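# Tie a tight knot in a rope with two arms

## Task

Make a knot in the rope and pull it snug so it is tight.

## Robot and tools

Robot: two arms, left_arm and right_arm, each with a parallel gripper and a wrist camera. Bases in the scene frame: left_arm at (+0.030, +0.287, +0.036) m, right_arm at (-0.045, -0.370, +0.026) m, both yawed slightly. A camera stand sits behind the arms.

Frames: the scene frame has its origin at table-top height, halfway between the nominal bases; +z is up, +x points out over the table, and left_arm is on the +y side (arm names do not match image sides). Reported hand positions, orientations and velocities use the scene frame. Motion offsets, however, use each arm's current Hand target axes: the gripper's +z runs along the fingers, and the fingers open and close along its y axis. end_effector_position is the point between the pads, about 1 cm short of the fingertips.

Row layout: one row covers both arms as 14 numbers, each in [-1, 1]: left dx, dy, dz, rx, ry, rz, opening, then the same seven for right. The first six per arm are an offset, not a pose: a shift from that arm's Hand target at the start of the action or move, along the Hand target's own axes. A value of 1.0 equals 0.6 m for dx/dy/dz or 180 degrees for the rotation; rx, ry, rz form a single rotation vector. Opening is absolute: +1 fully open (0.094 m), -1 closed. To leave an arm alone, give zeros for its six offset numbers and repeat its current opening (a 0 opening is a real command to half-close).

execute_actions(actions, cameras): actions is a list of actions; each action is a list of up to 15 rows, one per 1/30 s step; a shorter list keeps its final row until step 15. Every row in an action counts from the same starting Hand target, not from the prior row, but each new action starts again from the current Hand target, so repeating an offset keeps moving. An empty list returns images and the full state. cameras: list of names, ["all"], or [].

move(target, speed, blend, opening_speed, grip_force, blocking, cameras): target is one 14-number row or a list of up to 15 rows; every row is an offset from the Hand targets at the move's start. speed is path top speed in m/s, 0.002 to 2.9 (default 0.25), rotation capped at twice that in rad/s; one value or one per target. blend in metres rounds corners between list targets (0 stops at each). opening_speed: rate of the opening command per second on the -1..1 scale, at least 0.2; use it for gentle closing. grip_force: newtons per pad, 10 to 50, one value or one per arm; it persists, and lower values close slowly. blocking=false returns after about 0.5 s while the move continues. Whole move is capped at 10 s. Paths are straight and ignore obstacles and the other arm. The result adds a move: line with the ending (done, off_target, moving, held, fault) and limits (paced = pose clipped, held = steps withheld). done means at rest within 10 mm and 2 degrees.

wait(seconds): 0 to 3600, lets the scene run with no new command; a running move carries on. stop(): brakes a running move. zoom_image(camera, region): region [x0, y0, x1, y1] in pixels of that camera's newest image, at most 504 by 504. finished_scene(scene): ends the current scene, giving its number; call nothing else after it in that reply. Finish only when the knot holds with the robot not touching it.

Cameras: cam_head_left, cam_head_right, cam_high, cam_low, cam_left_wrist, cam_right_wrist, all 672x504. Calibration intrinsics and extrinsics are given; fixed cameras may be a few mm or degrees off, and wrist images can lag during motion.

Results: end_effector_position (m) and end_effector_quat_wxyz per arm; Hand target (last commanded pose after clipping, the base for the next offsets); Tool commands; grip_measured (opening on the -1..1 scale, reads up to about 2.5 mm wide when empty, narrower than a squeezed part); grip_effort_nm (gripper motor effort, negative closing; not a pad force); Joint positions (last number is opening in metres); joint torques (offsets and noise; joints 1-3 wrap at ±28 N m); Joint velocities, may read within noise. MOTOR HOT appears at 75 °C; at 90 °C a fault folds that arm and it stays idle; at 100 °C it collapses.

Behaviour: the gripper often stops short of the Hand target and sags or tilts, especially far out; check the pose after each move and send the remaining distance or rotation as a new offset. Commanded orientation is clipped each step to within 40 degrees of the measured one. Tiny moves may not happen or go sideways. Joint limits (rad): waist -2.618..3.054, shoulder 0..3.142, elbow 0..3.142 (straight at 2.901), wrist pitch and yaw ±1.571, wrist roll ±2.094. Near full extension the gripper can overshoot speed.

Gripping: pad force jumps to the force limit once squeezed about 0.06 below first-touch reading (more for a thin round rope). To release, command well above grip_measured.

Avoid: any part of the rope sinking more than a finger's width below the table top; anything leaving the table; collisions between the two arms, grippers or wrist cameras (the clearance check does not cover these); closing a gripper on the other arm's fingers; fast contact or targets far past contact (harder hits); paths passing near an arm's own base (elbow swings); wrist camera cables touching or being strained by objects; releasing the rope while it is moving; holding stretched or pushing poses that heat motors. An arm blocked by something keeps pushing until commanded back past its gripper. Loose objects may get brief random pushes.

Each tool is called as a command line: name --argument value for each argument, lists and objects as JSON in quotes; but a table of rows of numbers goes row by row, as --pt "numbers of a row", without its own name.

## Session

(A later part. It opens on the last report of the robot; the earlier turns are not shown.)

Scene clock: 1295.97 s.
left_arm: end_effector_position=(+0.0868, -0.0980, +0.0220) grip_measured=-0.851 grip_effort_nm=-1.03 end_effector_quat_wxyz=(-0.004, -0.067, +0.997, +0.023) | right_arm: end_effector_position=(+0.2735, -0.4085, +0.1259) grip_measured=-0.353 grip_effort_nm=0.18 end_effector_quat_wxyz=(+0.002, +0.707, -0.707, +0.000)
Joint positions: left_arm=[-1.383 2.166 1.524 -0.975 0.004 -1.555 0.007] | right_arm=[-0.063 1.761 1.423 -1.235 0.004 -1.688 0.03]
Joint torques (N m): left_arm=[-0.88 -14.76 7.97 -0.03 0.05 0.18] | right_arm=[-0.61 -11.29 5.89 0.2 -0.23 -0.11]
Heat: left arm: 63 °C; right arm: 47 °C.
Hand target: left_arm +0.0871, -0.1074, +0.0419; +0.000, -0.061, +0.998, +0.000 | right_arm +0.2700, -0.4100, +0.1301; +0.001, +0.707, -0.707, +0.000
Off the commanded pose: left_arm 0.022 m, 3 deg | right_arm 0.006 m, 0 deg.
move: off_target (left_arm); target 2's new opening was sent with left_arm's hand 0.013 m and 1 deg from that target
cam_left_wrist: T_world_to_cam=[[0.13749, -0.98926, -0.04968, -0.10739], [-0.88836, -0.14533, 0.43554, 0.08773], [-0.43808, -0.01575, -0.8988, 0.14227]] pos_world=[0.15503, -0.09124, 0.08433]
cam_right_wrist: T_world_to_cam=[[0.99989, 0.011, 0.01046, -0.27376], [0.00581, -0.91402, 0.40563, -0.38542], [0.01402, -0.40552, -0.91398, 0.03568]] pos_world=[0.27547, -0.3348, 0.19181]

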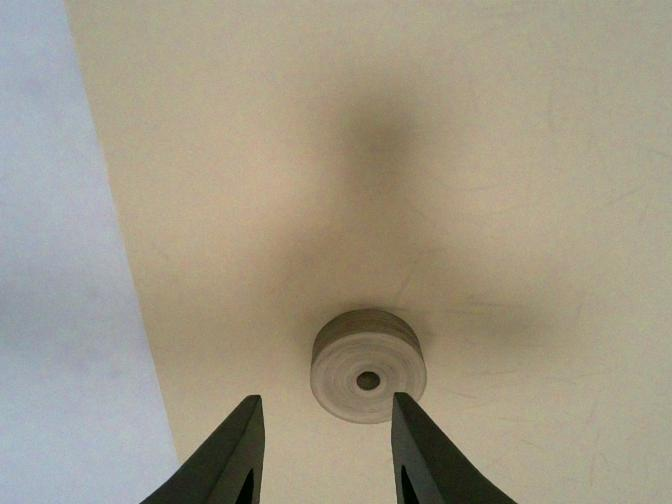

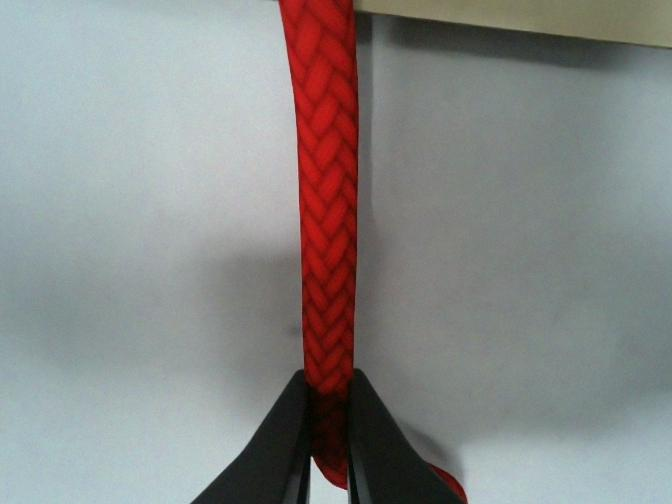

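move --pt "-0.0176 0.0354 -0.0218 0 0 0.3722 -0.95 0 0 0 0 0 0 -0.35" --pt "-0.0624 0.0585 -0.0218 0 0 0.7056 -0.95 0 0 0 0 0 0 -0.35" --pt "-0.1137 0.0656 -0.0135 0 0 1.0 -0.95 0 0 0 0 0 0 -0.35" --pt "-0.1137 0.0656 0.0532 0 0 1.0 -0.95 0 0 0 0 0 0 -0.35" --speed '[0.2, 0.2, 0.2, 0.08]' --blend '[0.01, 0.01, 0, 0]' --cameras '["cam_left_wrist", "cam_right_wrist", "cam_high", "cam_low"]'

zoom_image --camera "cam_high" --region '[180, 120, 520, 300]'

Scene clock: 1327.40 s.
left_arm: end_effector_position=(+0.1451, -0.0571, +0.0149) grip_measured=-0.851 grip_effort_nm=-1.03 end_effector_quat_wxyz=(-0.007, +0.998, +0.062, -0.004) | right_arm: end_effector_position=(+0.2735, -0.4085, +0.1259) grip_measured=-0.353 grip_effort_nm=0.18 end_effector_quat_wxyz=(+0.002, +0.707, -0.707, +0.000)
Joint positions: left_arm=[-1.206 2.061 1.326 -0.851 0.004 1.772 0.007] | right_arm=[-0.063 1.761 1.423 -1.235 0.004 -1.688 0.03]
Joint torques (N m): left_arm=[0.35 -9.06 4.92 0.42 0.14 0.23] | right_arm=[-0.61 -11.29 5.86 0.2 -0.23 -0.1]
Heat: left arm: 63 °C; right arm: 47 °C.
Hand target: left_arm +0.1500, -0.0600, +0.0101; +0.000, +0.998, +0.061, +0.000 | right_arm +0.2700, -0.4100, +0.1301; +0.001, +0.707, -0.707, +0.000
Off the commanded pose: left_arm 0.008 m, 1 deg | right_arm 0.006 m, 0 deg.
move: done
cam_left_wrist: T_world_to_cam=[[-0.12879, 0.99162, 0.00972, 0.07559], [0.89755, 0.11239, 0.42634, -0.09579], [0.42168, 0.06363, -0.90451, 0.04193]] pos_world=[0.07803, -0.06686, 0.07803]
cam_right_wrist: T_world_to_cam=[[0.99989, 0.011, 0.01046, -0.27376], [0.00581, -0.91402, 0.40563, -0.38542], [0.01402, -0.40552, -0.91398, 0.03568]] pos_world=[0.27547, -0.3348, 0.19181]
Images, in order (width x height): cam_high 672x504, cam_low 672x504, cam_left_wrist 672x504, cam_right_wrist 672x504.

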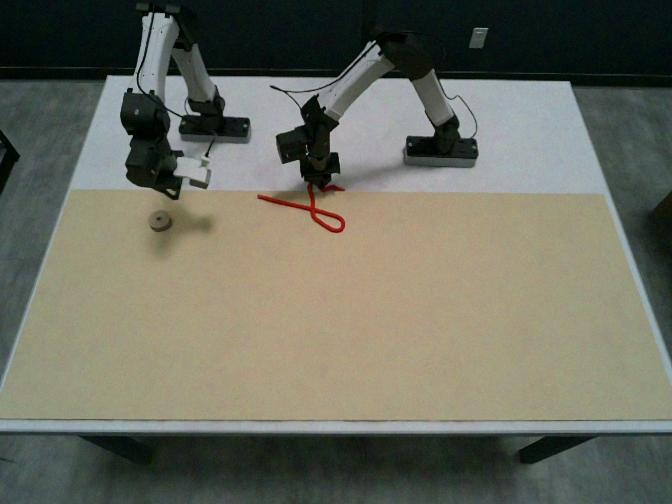

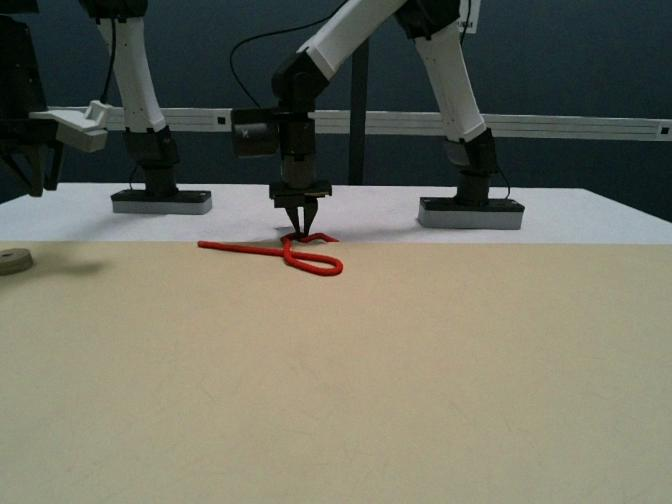

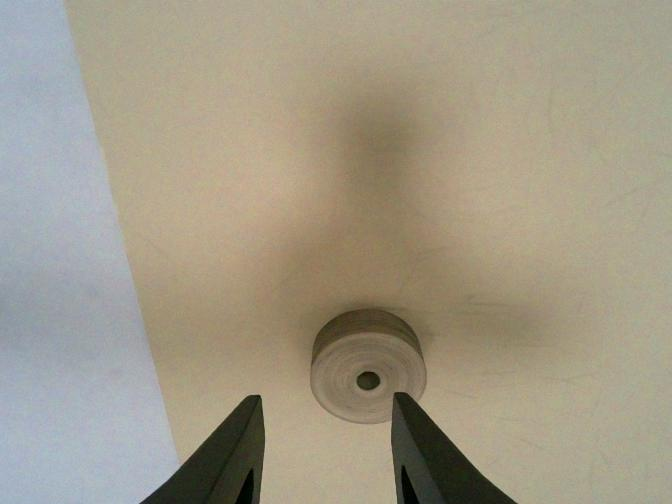

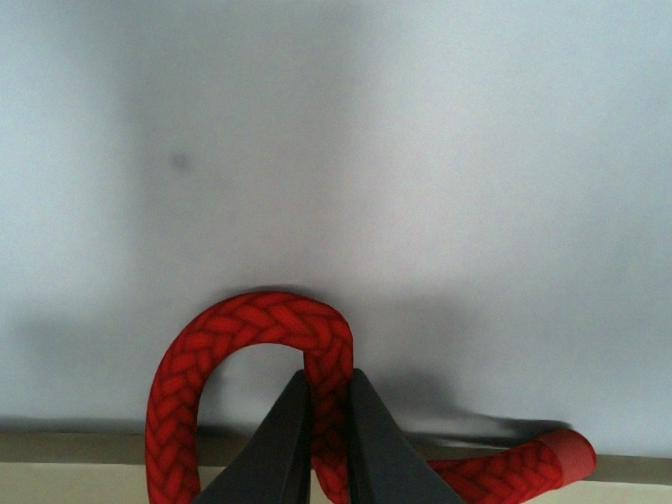

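Scaled by 1.482 from the camera's image (finer frame: 960x720).

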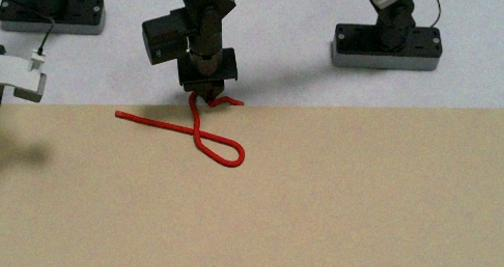

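move --pt "0 0 0 0 0 0 -0.4 0 0 0 0 0 0 -0.35" --pt "0 0 -0.18 0 0 0 -0.4 0 0 0 0 0 0 -0.35" --speed 0.1 --cameras '["cam_left_wrist", "cam_right_wrist"]'

Scene clock: 1355.60 s.
left_arm: end_effector_position=(+0.1449, -0.0565, +0.1011) grip_measured=-0.402 grip_effort_nm=0.11 end_effector_quat_wxyz=(-0.018, +0.998, +0.062, -0.007) | right_arm: end_effector_position=(+0.2735, -0.4085, +0.1259) grip_measured=-0.353 grip_effort_nm=0.18 end_effector_quat_wxyz=(+0.002, +0.707, -0.707, +0.000)
Joint positions: left_arm=[-1.206 1.972 1.558 -1.196 0.004 1.772 0.028] | right_arm=[-0.063 1.761 1.423 -1.235 0.004 -1.688 0.03]
Joint torques (N m): left_arm=[0.25 -12.71 8.44 -0.01 0.14 0.2] | right_arm=[-0.61 -11.32 5.86 0.19 -0.23 -0.1]
Heat: left arm: 55 °C; right arm: 47 °C.
Hand target: left_arm +0.1499, -0.0600, +0.1180; +0.000, +0.998, +0.061, +0.000 | right_arm +0.2700, -0.4100, +0.1301; +0.001, +0.707, -0.707, +0.000
Off the commanded pose: left_arm 0.018 m, 2 deg | right_arm 0.006 m, 0 deg.
move: off_target (left_arm)
cam_left_wrist: T_world_to_cam=[[-0.12824, 0.99117, 0.03361, 0.07162], [0.9009, 0.10226, 0.42182, -0.13306], [0.41466, 0.08437, -0.90606, 0.12238]] pos_world=[0.07831, -0.06771, 0.1646]
cam_right_wrist: T_world_to_cam=[[0.99989, 0.011, 0.01046, -0.27376], [0.00581, -0.91402, 0.40563, -0.38542], [0.01402, -0.40552, -0.91398, 0.03568]] pos_world=[0.27547, -0.3348, 0.19181]

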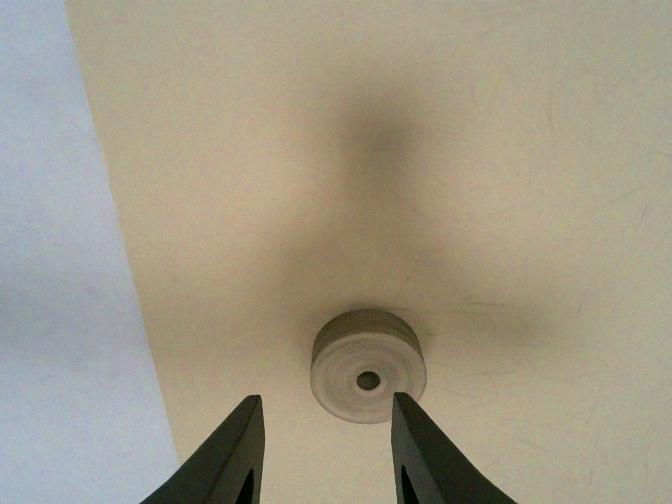

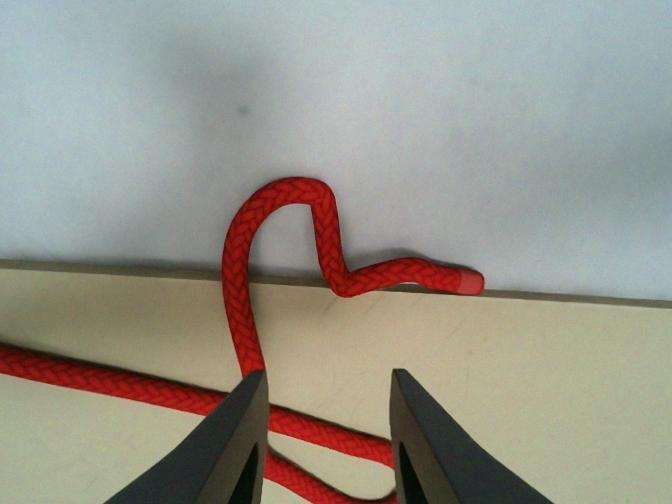

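move --target '[0.0232, -0.0374, 0.09, 0, 0, -0.5444, -0.4, 0, 0, 0, 0, 0, 0, -0.35]' --speed 0.18 --cameras '["cam_left_wrist", "cam_right_wrist"]'

Scene clock: 1407.60 s.
left_arm: end_effector_position=(+0.1558, -0.0303, +0.0530) grip_measured=-0.402 grip_effort_nm=0.11 end_effector_quat_wxyz=(-0.025, +0.615, +0.788, +0.012) | right_arm: end_effector_position=(+0.2735, -0.4085, +0.1259) grip_measured=-0.353 grip_effort_nm=0.18 end_effector_quat_wxyz=(+0.002, +0.707, -0.707, +0.000)
Joint positions: left_arm=[-1.151 1.961 1.343 -1.008 0.004 0.134 0.028] | right_arm=[-0.063 1.761 1.423 -1.235 0.004 -1.688 0.03]
Joint torques (N m): left_arm=[0.12 -13.34 5.08 0.35 0.12 0.05] | right_arm=[-0.61 -11.28 5.89 0.2 -0.23 -0.1]
Heat: left arm: 55 °C; right arm: 47 °C.
Hand target: left_arm +0.1611, -0.0360, +0.0641; +0.000, +0.609, +0.793, +0.000 | right_arm +0.2700, -0.4100, +0.1301; +0.001, +0.707, -0.707, +0.000
Off the commanded pose: left_arm 0.013 m, 3 deg | right_arm 0.006 m, 0 deg.
move: off_target (left_arm)
cam_left_wrist: T_world_to_cam=[[-0.96861, -0.24849, 0.0068, 0.14344], [-0.21469, 0.85005, 0.48096, 0.06805], [-0.12529, 0.4644, -0.87672, 0.16615]] pos_world=[0.17437, -0.09936, 0.11196]
cam_right_wrist: T_world_to_cam=[[0.99989, 0.011, 0.01046, -0.27376], [0.00581, -0.91402, 0.40563, -0.38542], [0.01402, -0.40552, -0.91398, 0.03568]] pos_world=[0.27547, -0.3348, 0.19181]

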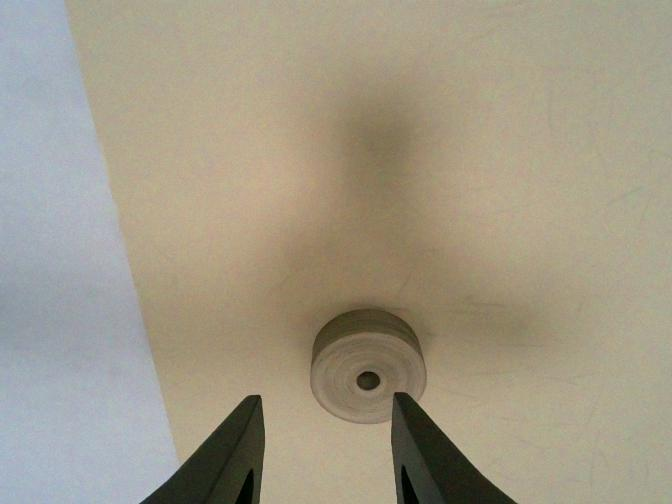

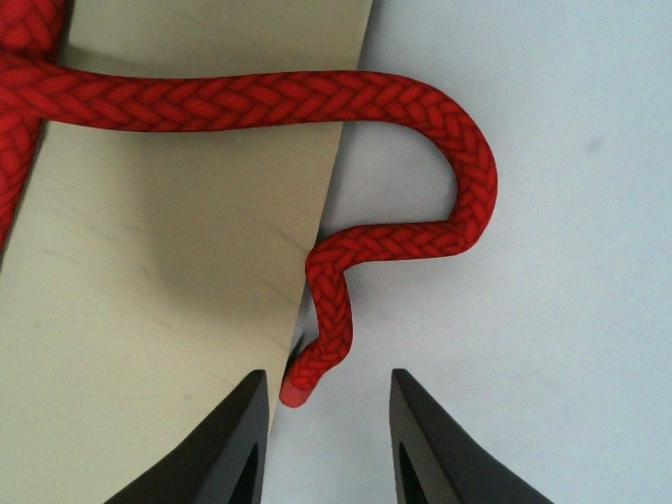

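move --pt "0 0 0.0968 0 0 0 -0.4 0 0 0 0 0 0 -0.35" --pt "0 0 0.0968 0 0 0 -0.95 0 0 0 0 0 0 -0.35" --pt "0 0 0.02 0 0 0 -0.95 0 0 0 0 0 0 -0.35" --speed 0.1

move --pt "-0.0397 0.0323 0 0 0 0.5833 -0.95 0 0 0 0 0 0 -0.35" --pt "-0.0397 0.0323 0.0702 0 0 0.5833 -0.95 0 0 0 0 0 0 -0.35" --speed '[0.2, 0.08]' --cameras '["cam_left_wrist", "cam_right_wrist", "cam_high", "cam_low"]'

zoom_image --camera "cam_high" --region '[180, 120, 520, 300]'

Scene clock: 1432.60 s.
left_arm: end_effector_position=(+0.1567, -0.0275, +0.0355) grip_measured=-0.844 grip_effort_nm=-1.03 end_effector_quat_wxyz=(-0.019, +0.612, +0.790, +0.012) | right_arm: end_effector_position=(+0.2735, -0.4085, +0.1259) grip_measured=-0.353 grip_effort_nm=0.18 end_effector_quat_wxyz=(+0.002, +0.707, -0.707, +0.000)
Joint positions: left_arm=[-1.148 1.97 1.281 -0.926 -0.001 0.132 0.007] | right_arm=[-0.063 1.761 1.423 -1.235 0.004 -1.688 0.03]
Joint torques (N m): left_arm=[-0.12 -12.75 7.86 0.03 0.15 0.04] | right_arm=[-0.61 -11.32 5.89 0.2 -0.23 -0.1]
Heat: left arm: 54 °C; right arm: 47 °C.
Hand target: left_arm +0.1612, -0.0360, +0.0520; +0.000, +0.609, +0.793, +0.000 | right_arm +0.2700, -0.4100, +0.1301; +0.001, +0.707, -0.707, +0.000
Off the commanded pose: left_arm 0.019 m, 3 deg | right_arm 0.006 m, 0 deg.
move: off_target (left_arm); target 2's new opening was sent with left_arm's hand 0.012 m and 2 deg from that target

Scene clock: 1438.77 s.
left_arm: end_effector_position=(+0.1808, -0.0493, +0.0178) grip_measured=-0.844 grip_effort_nm=-1.03 end_effector_quat_wxyz=(-0.010, +1.000, +0.002, -0.004) | right_arm: end_effector_position=(+0.2735, -0.4085, +0.1259) grip_measured=-0.353 grip_effort_nm=0.18 end_effector_quat_wxyz=(+0.002, +0.707, -0.707, +0.000)
Joint positions: left_arm=[-1.11 2.081 1.37 -0.882 -0.001 1.99 0.007] | right_arm=[-0.063 1.761 1.423 -1.235 0.004 -1.688 0.03]
Joint torques (N m): left_arm=[0.27 -8.58 4.49 0.53 0.19 0.22] | right_arm=[-0.61 -11.29 5.87 0.2 -0.22 -0.11]
Heat: left arm: 54 °C; right arm: 47 °C.
Hand target: left_arm +0.1861, -0.0540, +0.0100; +0.000, +1.000, +0.000, +0.000 | right_arm +0.2700, -0.4100, +0.1301; +0.001, +0.707, -0.707, +0.000
Off the commanded pose: left_arm 0.011 m, 1 deg | right_arm 0.006 m, 0 deg.
move: off_target (left_arm)
cam_left_wrist: T_world_to_cam=[[-0.00735, 0.99984, 0.01608, 0.05081], [0.90515, -0.00018, 0.42509, -0.13687], [0.42503, 0.01767, -0.90501, 0.02625]] pos_world=[0.1131, -0.05129, 0.08112]
cam_right_wrist: T_world_to_cam=[[0.99989, 0.011, 0.01046, -0.27376], [0.00581, -0.91402, 0.40563, -0.38542], [0.01402, -0.40552, -0.91398, 0.03568]] pos_world=[0.27547, -0.3348, 0.19181]
Images, in order (width x height): cam_high 672x504, cam_low 672x504, cam_left_wrist 672x504, cam_right_wrist 672x504.

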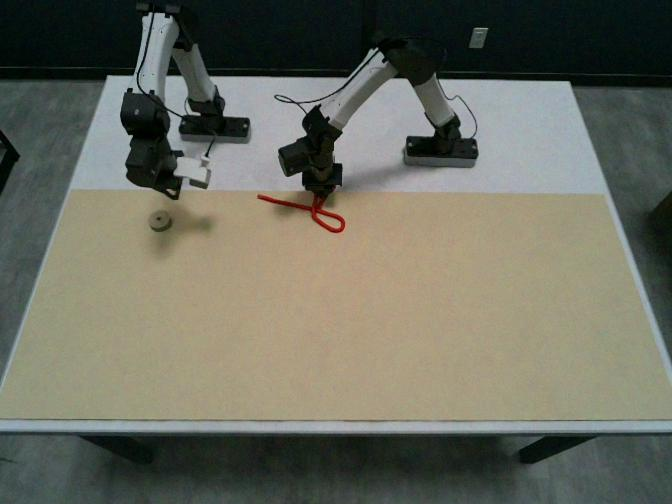

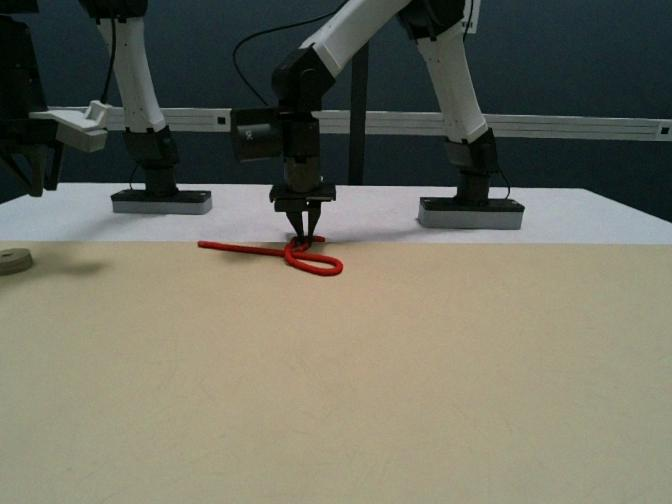

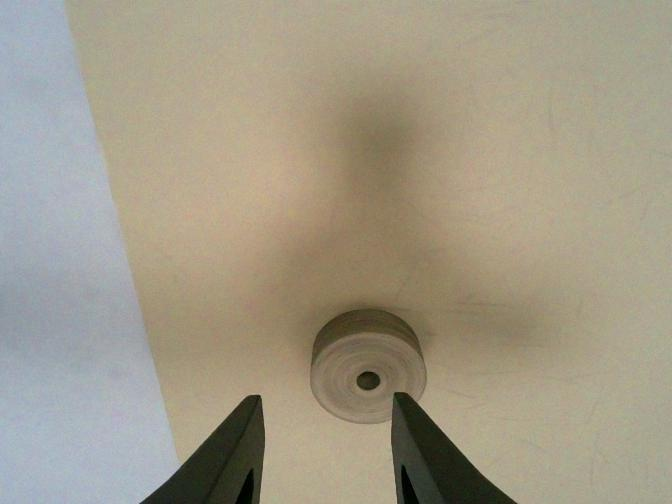

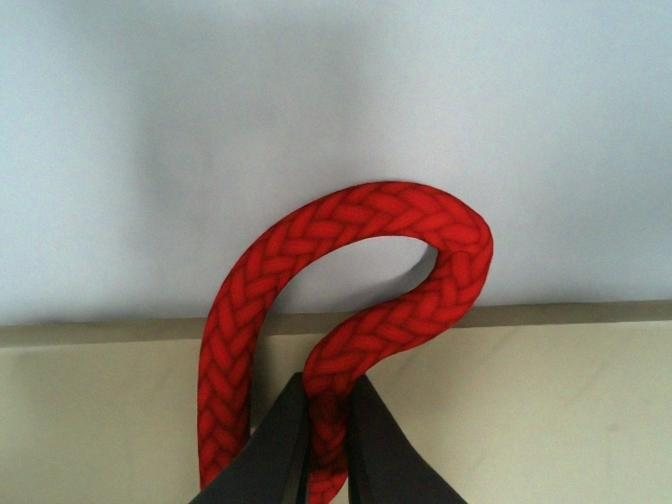

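Scaled by 1.482 from the camera's image (finer frame: 960x720).

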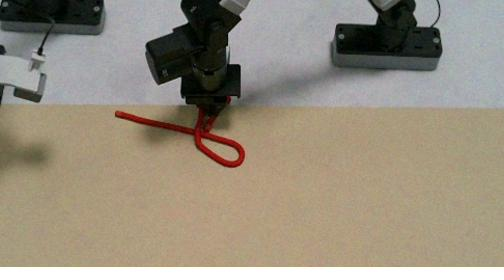

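move --pt "0 0 0 0 0 0 -0.4 0 0 0 0 0 0 -0.35" --pt "-0.08 0 -0.18 0 0 0 -0.4 0 0 0 0 0 0 -0.35" --speed 0.1 --cameras '["cam_left_wrist", "cam_right_wrist"]'

Scene clock: 1445.73 s.
left_arm: end_effector_position=(+0.1386, -0.0485, +0.1011) grip_measured=-0.402 grip_effort_nm=0.11 end_effector_quat_wxyz=(-0.019, +1.000, -0.001, -0.006) | right_arm: end_effector_position=(+0.2735, -0.4085, +0.1259) grip_measured=-0.353 grip_effort_nm=0.18 end_effector_quat_wxyz=(+0.002, +0.707, -0.707, +0.000)
Joint positions: left_arm=[-1.218 1.937 1.508 -1.182 -0.001 1.887 0.028] | right_arm=[-0.063 1.761 1.423 -1.235 0.004 -1.688 0.03]
Joint torques (N m): left_arm=[-0.91 -12.51 8.29 -0.08 0.18 0.05] | right_arm=[-0.62 -11.29 5.87 0.2 -0.23 -0.1]
Heat: left arm: 54 °C; right arm: 47 °C.
Hand target: left_arm +0.1380, -0.0539, +0.1178; +0.000, +1.000, +0.000, +0.000 | right_arm +0.2700, -0.4100, +0.1301; +0.001, +0.707, -0.707, +0.000
Off the commanded pose: left_arm 0.018 m, 2 deg | right_arm 0.006 m, 0 deg.
move: off_target (left_arm)
cam_left_wrist: T_world_to_cam=[[-0.00269, 0.99942, 0.03384, 0.04586], [0.9066, -0.01184, 0.42183, -0.13454], [0.42199, 0.03182, -0.90604, 0.12063]] pos_world=[0.07119, -0.05126, 0.1645]
cam_right_wrist: T_world_to_cam=[[0.99989, 0.011, 0.01046, -0.27376], [0.00581, -0.91402, 0.40563, -0.38542], [0.01402, -0.40552, -0.91398, 0.03568]] pos_world=[0.27547, -0.3348, 0.19181]

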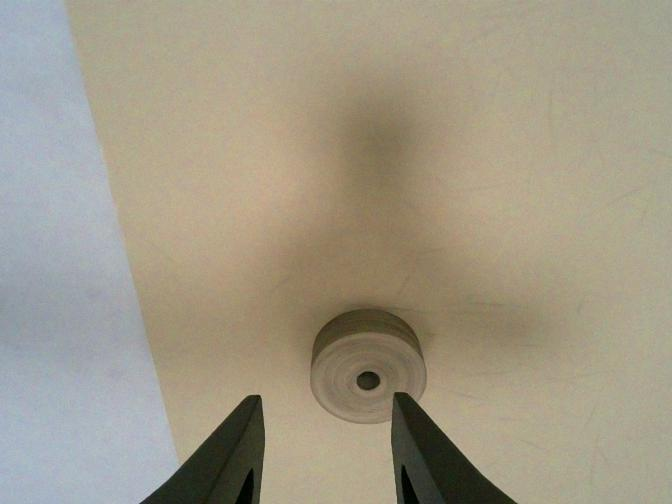

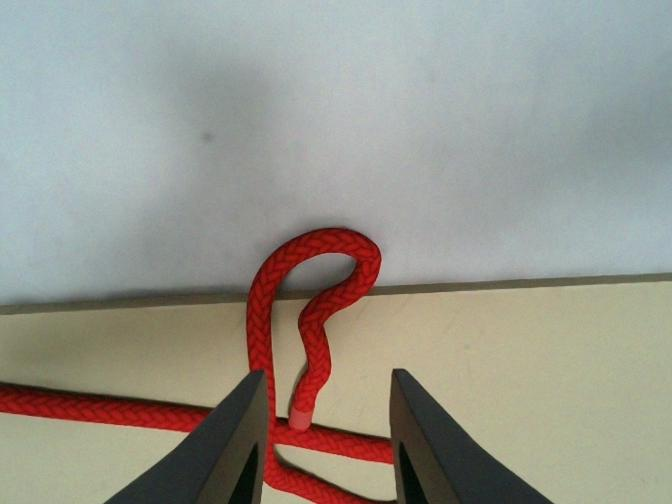

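move --target '[0.0833, 0.006, 0.1, 0, 0, -0.0833, -0.4, 0, 0, 0, 0, 0, 0, -0.35]' --speed 0.12 --cameras '["cam_left_wrist", "cam_right_wrist"]'

Scene clock: 1521.77 s.
left_arm: end_effector_position=(+0.1847, -0.0560, +0.0628) grip_measured=-0.402 grip_effort_nm=0.11 end_effector_quat_wxyz=(-0.003, +0.992, +0.123, +0.000) | right_arm: end_effector_position=(+0.2735, -0.4085, +0.1259) grip_measured=-0.353 grip_effort_nm=0.18 end_effector_quat_wxyz=(+0.002, +0.707, -0.707, +0.000)
Joint positions: left_arm=[-1.107 2.029 1.484 -1.031 -0.001 1.748 0.028] | right_arm=[-0.063 1.761 1.423 -1.235 0.004 -1.688 0.03]
Joint torques (N m): left_arm=[0.2 -9.33 5.38 0.37 0.18 0.04] | right_arm=[-0.62 -11.29 5.87 0.2 -0.23 -0.1]
Heat: left arm: 54 °C; right arm: 47 °C.
Hand target: left_arm +0.1880, -0.0577, +0.0580; +0.000, +0.991, +0.131, +0.000 | right_arm +0.2700, -0.4100, +0.1301; +0.001, +0.707, -0.707, +0.000
Off the commanded pose: left_arm 0.006 m, 1 deg | right_arm 0.006 m, 0 deg.
move: done
cam_left_wrist: T_world_to_cam=[[-0.24892, 0.96852, 0.00123, 0.10061], [0.87353, 0.22395, 0.4322, -0.14161], [0.41832, 0.10866, -0.90178, 0.0715]] pos_world=[0.11883, -0.0735, 0.12556]
cam_right_wrist: T_world_to_cam=[[0.99989, 0.011, 0.01046, -0.27376], [0.00581, -0.91402, 0.40563, -0.38542], [0.01402, -0.40552, -0.91398, 0.03568]] pos_world=[0.27547, -0.3348, 0.19181]

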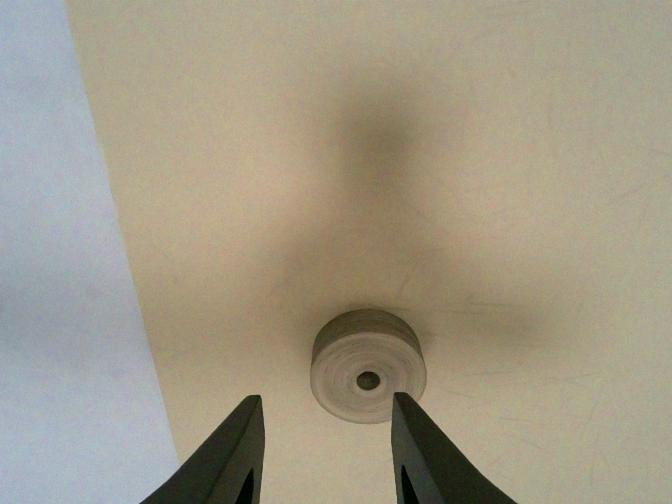

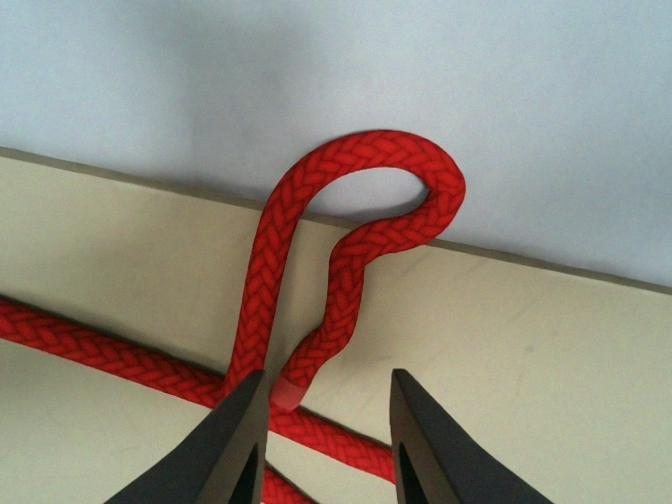

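zoom_image --camera "cam_right_wrist" --region '[180, 300, 420, 504]'

Scaled by 2.100 from the camera's image (finer frame: 960x720).

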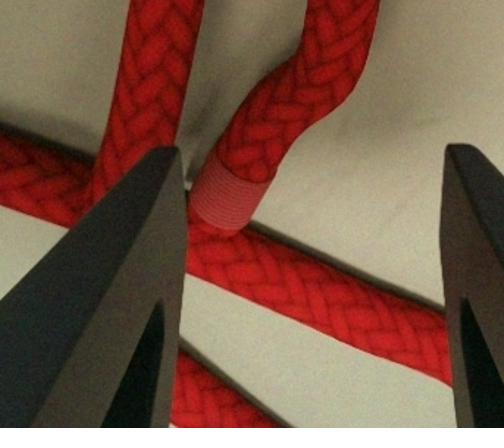

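move --pt "0 -0.0045 0.0833 0 0 0 -0.4 0 0 0 0 0 0 -0.35" --pt "0 -0.0045 0.0833 0 0 0 -0.95 0 0 0 0 0 0 -0.35" --pt "0 -0.0045 0.0133 0 0 0 -0.95 0 0 0 0 0 0 -0.35" --pt "-0.0144 -0.0152 0.0133 0 0 0 -0.95 0 0 0 0 0 0 -0.35" --pt "-0.0144 -0.0152 0.0833 0 0 0 -0.95 0 0 0 0 0 0 -0.35" --speed 0.1

move --pt "0 0 0 0 0 0 -0.4 0 0 0 0 0 0 -0.35" --pt "0 0 -0.17 0 0 0 -0.4 0 0 0 0 0 0 -0.35" --speed 0.1 --cameras '["cam_left_wrist", "cam_right_wrist"]'

Scene clock: 1639.30 s.
left_arm: end_effector_position=(+0.1772, -0.0441, +0.0169) grip_measured=-0.839 grip_effort_nm=-1.03 end_effector_quat_wxyz=(-0.011, +0.991, +0.130, -0.003) | right_arm: end_effector_position=(+0.2735, -0.4085, +0.1259) grip_measured=-0.353 grip_effort_nm=0.18 end_effector_quat_wxyz=(+0.002, +0.707, -0.707, +0.000)
Joint positions: left_arm=[-1.113 2.062 1.337 -0.868 -0.001 1.729 0.008] | right_arm=[-0.063 1.761 1.423 -1.235 0.004 -1.688 0.03]
Joint torques (N m): left_arm=[-1.05 -8.13 4.48 0.57 0.19 0.05] | right_arm=[-0.61 -11.3 5.87 0.2 -0.23 -0.1]
Heat: left arm: 48 °C; right arm: 47 °C.
Hand target: left_arm +0.1773, -0.0511, +0.0080; +0.000, +0.991, +0.131, +0.000 | right_arm +0.2700, -0.4100, +0.1301; +0.001, +0.707, -0.707, +0.000
Off the commanded pose: left_arm 0.011 m, 1 deg | right_arm 0.006 m, 0 deg.
move: off_target (left_arm); target 2's new opening was sent with left_arm's hand 0.012 m and 2 deg from that target

Scene clock: 1641.80 s.
left_arm: end_effector_position=(+0.1776, -0.0449, +0.0928) grip_measured=-0.402 grip_effort_nm=0.11 end_effector_quat_wxyz=(-0.019, +0.991, +0.130, -0.005) | right_arm: end_effector_position=(+0.2735, -0.4085, +0.1259) grip_measured=-0.353 grip_effort_nm=0.18 end_effector_quat_wxyz=(+0.002, +0.707, -0.707, +0.000)
Joint positions: left_arm=[-1.113 1.983 1.54 -1.168 -0.001 1.729 0.028] | right_arm=[-0.063 1.761 1.423 -1.235 0.004 -1.688 0.03]
Joint torques (N m): left_arm=[-1.03 -12.92 8.34 -0.05 0.18 0.02] | right_arm=[-0.58 -11.3 5.86 0.2 -0.23 -0.1]
Heat: left arm: 48 °C; right arm: 47 °C.
Hand target: left_arm +0.1772, -0.0511, +0.1100; +0.000, +0.991, +0.131, +0.000 | right_arm +0.2700, -0.4100, +0.1301; +0.001, +0.707, -0.707, +0.000
Off the commanded pose: left_arm 0.018 m, 2 deg | right_arm 0.006 m, 0 deg.
move: off_target (left_arm)
cam_left_wrist: T_world_to_cam=[[-0.26232, 0.96433, 0.03554, 0.08703], [0.8763, 0.22263, 0.42725, -0.15089], [0.4041, 0.14322, -0.90343, 0.10453]] pos_world=[0.11281, -0.0653, 0.15581]
cam_right_wrist: T_world_to_cam=[[0.99989, 0.011, 0.01046, -0.27376], [0.00581, -0.91402, 0.40563, -0.38542], [0.01402, -0.40552, -0.91398, 0.03568]] pos_world=[0.27547, -0.3348, 0.19181]

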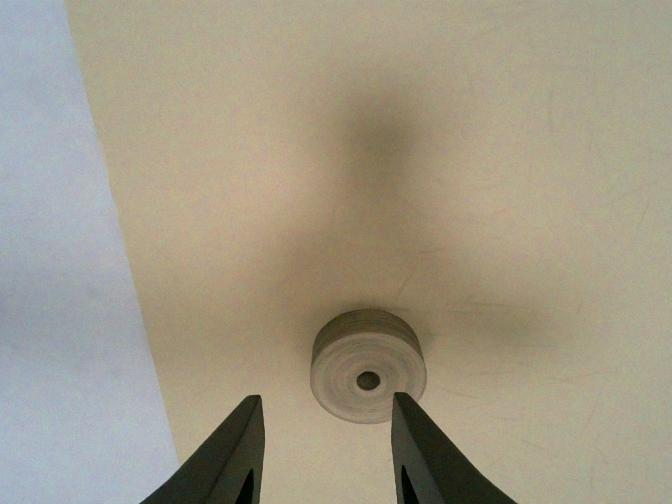

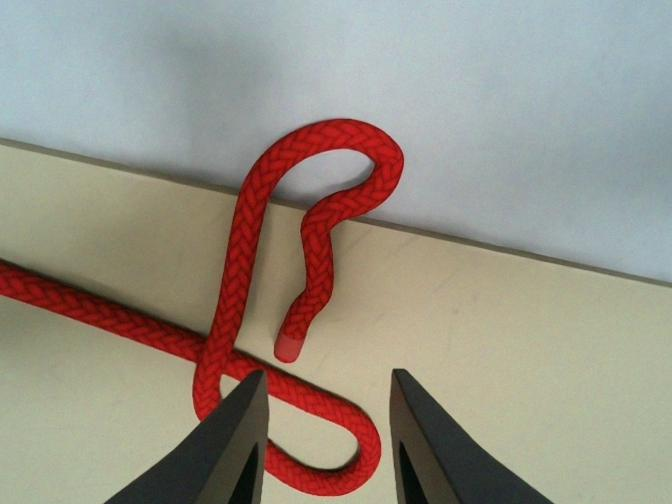

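move --target '[0.1227, -0.0018, 0.075, 0, 0, -0.328, -0.4, 0, 0, 0, 0, 0, 0, -0.35]' --speed 0.15 --cameras '["cam_left_wrist", "cam_right_wrist"]'

Scene clock: 1740.27 s.
left_arm: end_effector_position=(+0.2445, -0.0302, +0.0704) grip_measured=-0.402 grip_effort_nm=0.11 end_effector_quat_wxyz=(-0.002, +0.803, +0.596, +0.001) | right_arm: end_effector_position=(+0.2735, -0.4085, +0.1259) grip_measured=-0.353 grip_effort_nm=0.18 end_effector_quat_wxyz=(+0.002, +0.707, -0.707, +0.000)
Joint positions: left_arm=[-0.936 2.045 1.54 -1.071 -0.001 0.89 0.028] | right_arm=[-0.063 1.761 1.423 -1.235 0.004 -1.688 0.03]
Joint torques (N m): left_arm=[0.17 -9.36 5.16 0.45 0.18 0.06] | right_arm=[-0.59 -11.28 5.87 0.2 -0.22 -0.1]
Heat: left arm: 52 °C; right arm: 48 °C.
Hand target: left_arm +0.2481, -0.0309, +0.0650; +0.000, +0.798, +0.602, +0.000 | right_arm +0.2700, -0.4100, +0.1301; +0.001, +0.707, -0.707, +0.000
Off the commanded pose: left_arm 0.006 m, 1 deg | right_arm 0.006 m, 0 deg.
move: done
cam_left_wrist: T_world_to_cam=[[-0.95823, 0.28598, -0.00088, 0.2435], [0.25704, 0.8626, 0.43572, -0.03311], [0.12537, 0.41729, -0.90008, 0.13135]] pos_world=[0.22537, -0.09589, 0.13287]
cam_right_wrist: T_world_to_cam=[[0.99989, 0.011, 0.01046, -0.27376], [0.00581, -0.91402, 0.40563, -0.38542], [0.01402, -0.40552, -0.91398, 0.03568]] pos_world=[0.27547, -0.3348, 0.19181]

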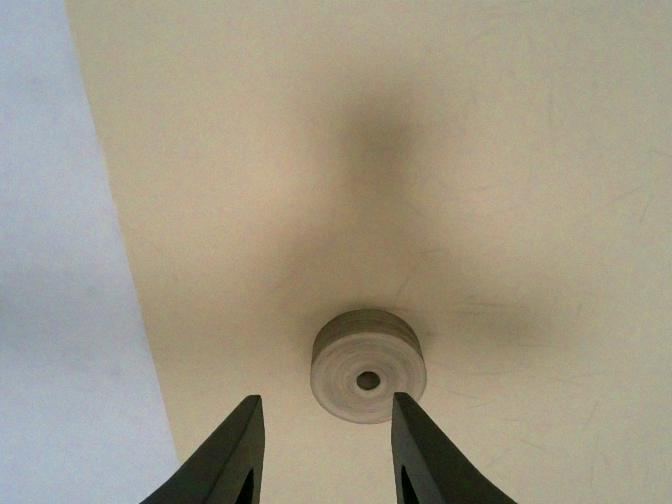

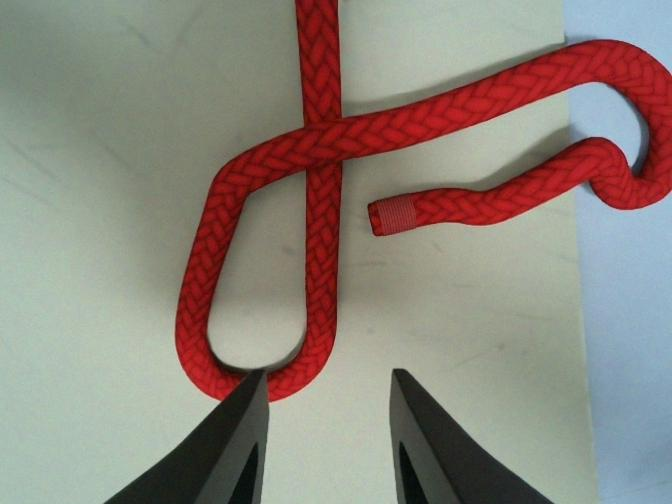

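move --pt "0.0083 0.0072 0.0967 0 0 0 -0.4 0 0 0 0 0 0 -0.35" --pt "0.0083 0.0072 0.0967 0 0 0 -0.95 0 0 0 0 0 0 -0.35" --pt "0.0083 0.0072 -0.0333 0 0 0 -0.95 0 0 0 0 0 0 -0.35" --speed 0.08 --cameras '["cam_left_wrist", "cam_right_wrist", "cam_low"]'

zoom_image --camera "cam_low" --region '[160, 180, 440, 310]'

Scene clock: 1791.87 s.
left_arm: end_effector_position=(+0.2473, -0.0225, +0.0658) grip_measured=-0.845 grip_effort_nm=-1.03 end_effector_quat_wxyz=(-0.023, +0.798, +0.602, +0.001) | right_arm: end_effector_position=(+0.2735, -0.4085, +0.1259) grip_measured=-0.353 grip_effort_nm=0.18 end_effector_quat_wxyz=(+0.002, +0.707, -0.707, +0.000)
Joint positions: left_arm=[-0.919 2.071 1.559 -1.105 -0.001 0.891 0.007] | right_arm=[-0.063 1.761 1.423 -1.235 0.004 -1.688 0.03]
Joint torques (N m): left_arm=[0.16 -14.06 8.4 -0.01 0.16 0.18] | right_arm=[-0.61 -11.32 5.9 0.2 -0.23 -0.11]
Heat: left arm: 48 °C; right arm: 48 °C.
Hand target: left_arm +0.2536, -0.0273, +0.0850; +0.000, +0.798, +0.602, +0.000 | right_arm +0.2700, -0.4100, +0.1301; +0.001, +0.707, -0.707, +0.000
Off the commanded pose: left_arm 0.021 m, 3 deg | right_arm 0.006 m, 0 deg.
move: off_target (left_arm); target 2's new opening was sent with left_arm's hand 0.013 m and 1 deg from that target
cam_left_wrist: T_world_to_cam=[[-0.96255, 0.26933, 0.03103, 0.24254], [0.25312, 0.85175, 0.45875, -0.03921], [0.09713, 0.44942, -0.88802, 0.13054]] pos_world=[0.2307, -0.09059, 0.12638]
cam_right_wrist: T_world_to_cam=[[0.99989, 0.011, 0.01046, -0.27376], [0.00581, -0.91402, 0.40563, -0.38542], [0.01402, -0.40552, -0.91398, 0.03568]] pos_world=[0.27547, -0.3348, 0.19181]
Images, in order (width x height): cam_low 672x504, cam_left_wrist 672x504, cam_right_wrist 672x504.

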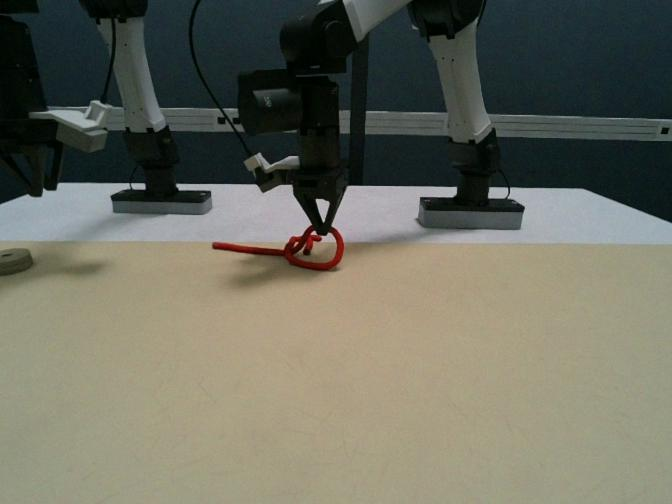

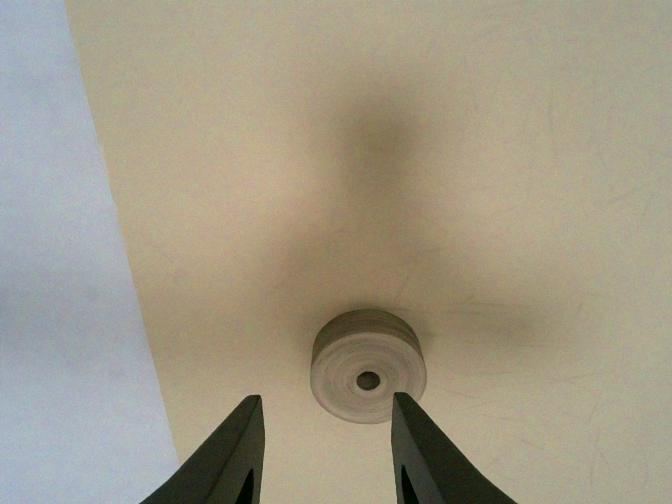

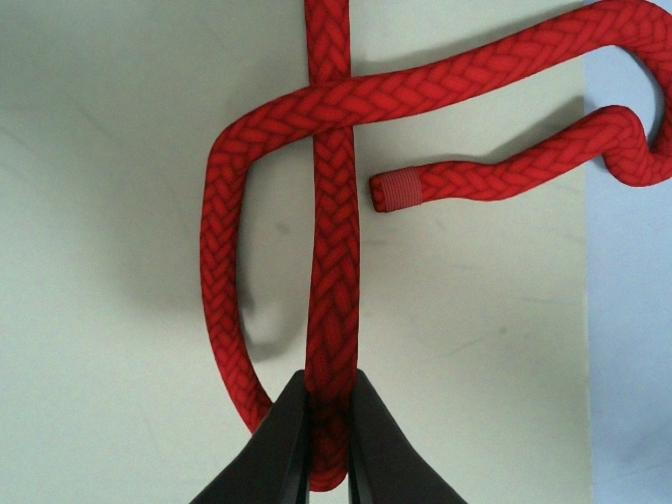

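Scaled by 1.800 from the camera's image (finer frame: 960x720).

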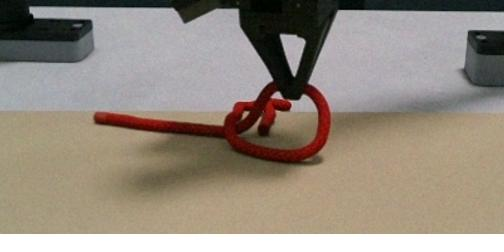

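move --pt "0.0083 -0.1126 0 0 0 -0.1111 -0.95 0 0 0 0 0 0 -0.35" --pt "0.0083 -0.1126 0.1283 0 0 -0.1111 -0.95 0 0 0 0 0 0 -0.35" --speed 0.06 --cameras '["cam_left_wrist", "cam_right_wrist", "cam_low", "cam_high"]'

zoom_image --camera "cam_low" --region '[160, 180, 440, 310]'

zoom_image --camera "cam_high" --region '[220, 140, 440, 260]'

Scene clock: 1811.90 s.
left_arm: end_effector_position=(+0.1890, +0.0034, +0.0165) grip_measured=-0.845 grip_effort_nm=-1.03 end_effector_quat_wxyz=(-0.011, +0.682, +0.731, +0.004) | right_arm: end_effector_position=(+0.2735, -0.4085, +0.1259) grip_measured=-0.353 grip_effort_nm=0.18 end_effector_quat_wxyz=(+0.002, +0.707, -0.707, +0.000)
Joint positions: left_arm=[-1.02 1.941 1.154 -0.807 -0.001 0.443 0.007] | right_arm=[-0.063 1.761 1.423 -1.235 0.004 -1.688 0.03]
Joint torques (N m): left_arm=[-1.06 -6.91 4.33 0.74 0.16 0.02] | right_arm=[-0.62 -11.28 5.87 0.2 -0.23 -0.11]
Heat: left arm: 51 °C; right arm: 48 °C.
Hand target: left_arm +0.1901, -0.0040, +0.0081; +0.000, +0.682, +0.732, +0.000 | right_arm +0.2700, -0.4100, +0.1301; +0.001, +0.707, -0.707, +0.000
Off the commanded pose: left_arm 0.011 m, 1 deg | right_arm 0.006 m, 0 deg.
move: off_target (left_arm)
cam_left_wrist: T_world_to_cam=[[-0.99725, -0.07393, 0.00548, 0.18904], [-0.06346, 0.88958, 0.45236, 0.03594], [-0.03831, 0.45077, -0.89182, 0.1064]] pos_world=[0.19488, -0.06596, 0.0776]
cam_right_wrist: T_world_to_cam=[[0.99989, 0.011, 0.01046, -0.27376], [0.00581, -0.91402, 0.40563, -0.38542], [0.01402, -0.40552, -0.91398, 0.03568]] pos_world=[0.27547, -0.3348, 0.19181]
Images, in order (width x height): cam_high 672x504, cam_low 672x504, cam_left_wrist 672x504, cam_right_wrist 672x504.

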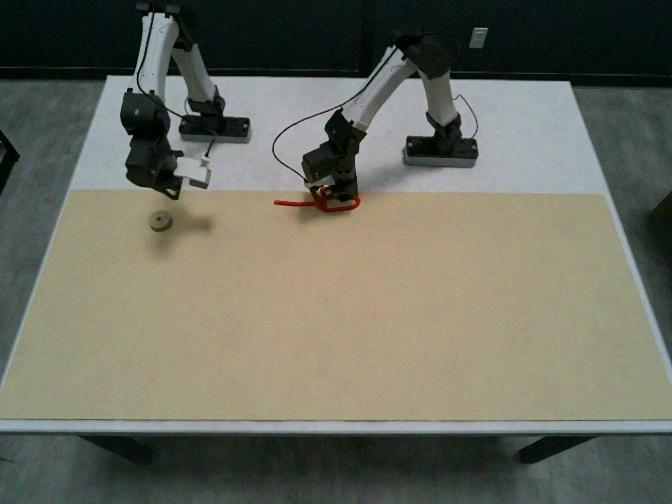

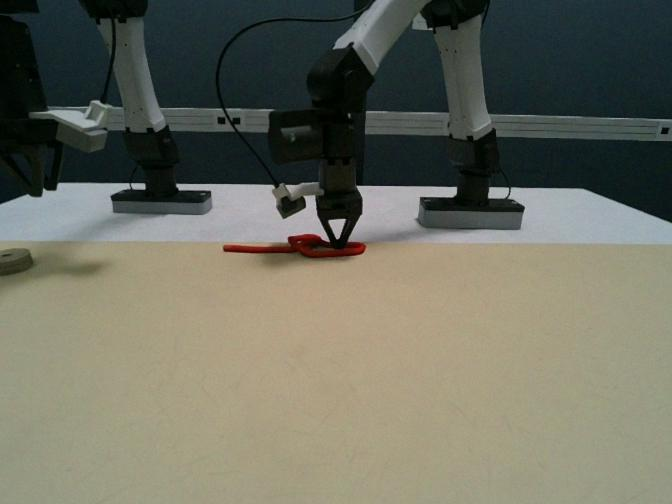

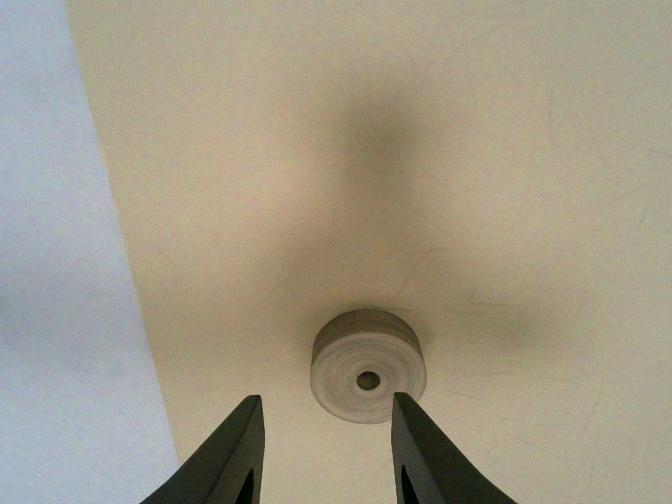

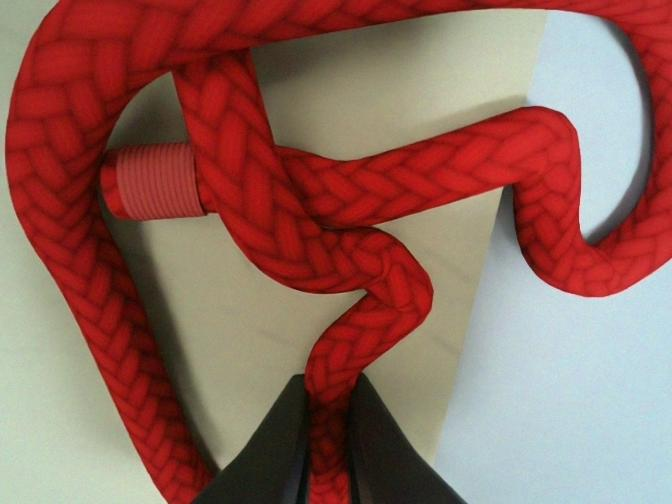

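Scaled by 1.800 from the camera's image (finer frame: 960x720).

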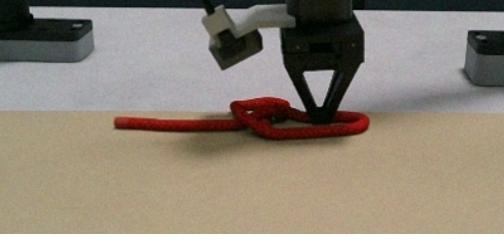

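Scaled by 2.291 from the camera's image (finer frame: 960x720).

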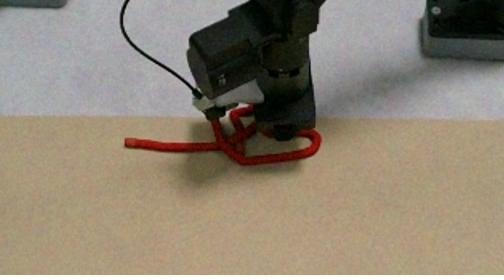

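move --pt "0 0 0 0 0 0 -0.45 0 0 0 0 0 0 -0.35" --pt "0 0 -0.17 0 0 0 -0.4 0 0 0 0 0 0 -0.35" --speed 0.1 --cameras '["cam_left_wrist", "cam_right_wrist"]'

Scene clock: 1865.90 s.
left_arm: end_effector_position=(+0.1892, +0.0030, +0.0948) grip_measured=-0.402 grip_effort_nm=0.11 end_effector_quat_wxyz=(-0.019, +0.682, +0.731, +0.007) | right_arm: end_effector_position=(+0.2735, -0.4085, +0.1259) grip_measured=-0.353 grip_effort_nm=0.18 end_effector_quat_wxyz=(+0.002, +0.707, -0.707, +0.000)
Joint positions: left_arm=[-1.02 1.843 1.357 -1.126 -0.001 0.442 0.028] | right_arm=[-0.063 1.761 1.423 -1.235 0.004 -1.688 0.03]
Joint torques (N m): left_arm=[-1.11 -11.4 8.35 0.05 0.16 0] | right_arm=[-0.61 -11.28 5.87 0.2 -0.23 -0.1]
Heat: left arm: 45 °C; right arm: 48 °C.
Hand target: left_arm +0.1900, -0.0039, +0.1100; +0.000, +0.682, +0.732, +0.000 | right_arm +0.2700, -0.4100, +0.1301; +0.001, +0.707, -0.707, +0.000
Off the commanded pose: left_arm 0.017 m, 2 deg | right_arm 0.006 m, 0 deg.
move: off_target (left_arm); target 2's new opening was sent with left_arm's hand 0.017 m and 2 deg from that target
cam_left_wrist: T_world_to_cam=[[-0.99715, -0.07437, 0.01255, 0.18817], [-0.05998, 0.88281, 0.46588, -0.00113], [-0.04573, 0.4638, -0.88476, 0.17706]] pos_world=[0.19566, -0.06713, 0.15482]
cam_right_wrist: T_world_to_cam=[[0.99989, 0.011, 0.01046, -0.27376], [0.00581, -0.91402, 0.40563, -0.38542], [0.01402, -0.40552, -0.91398, 0.03568]] pos_world=[0.27547, -0.3348, 0.19181]

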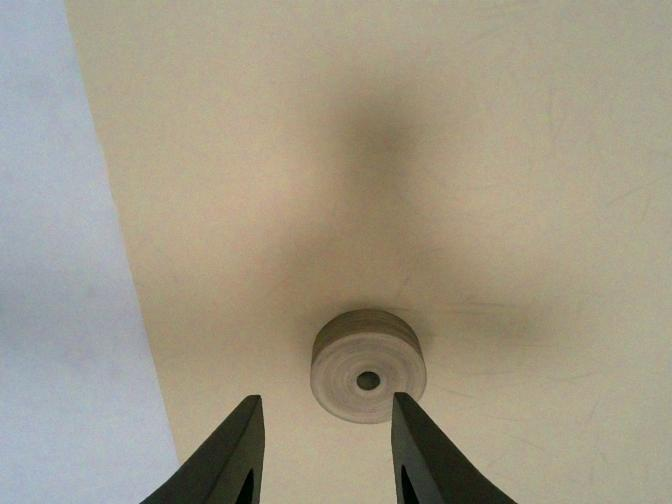

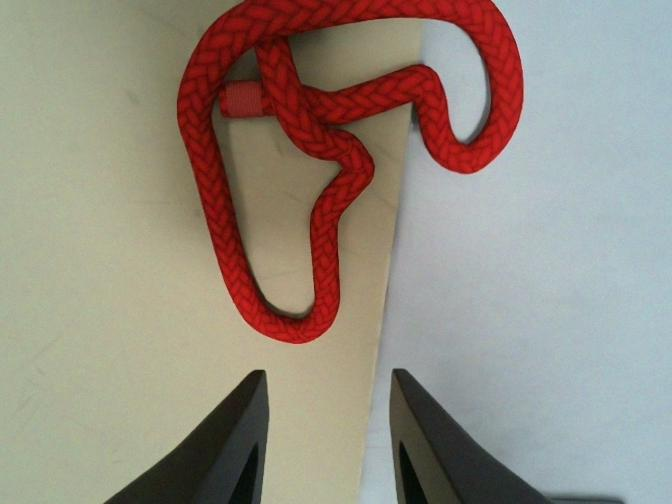

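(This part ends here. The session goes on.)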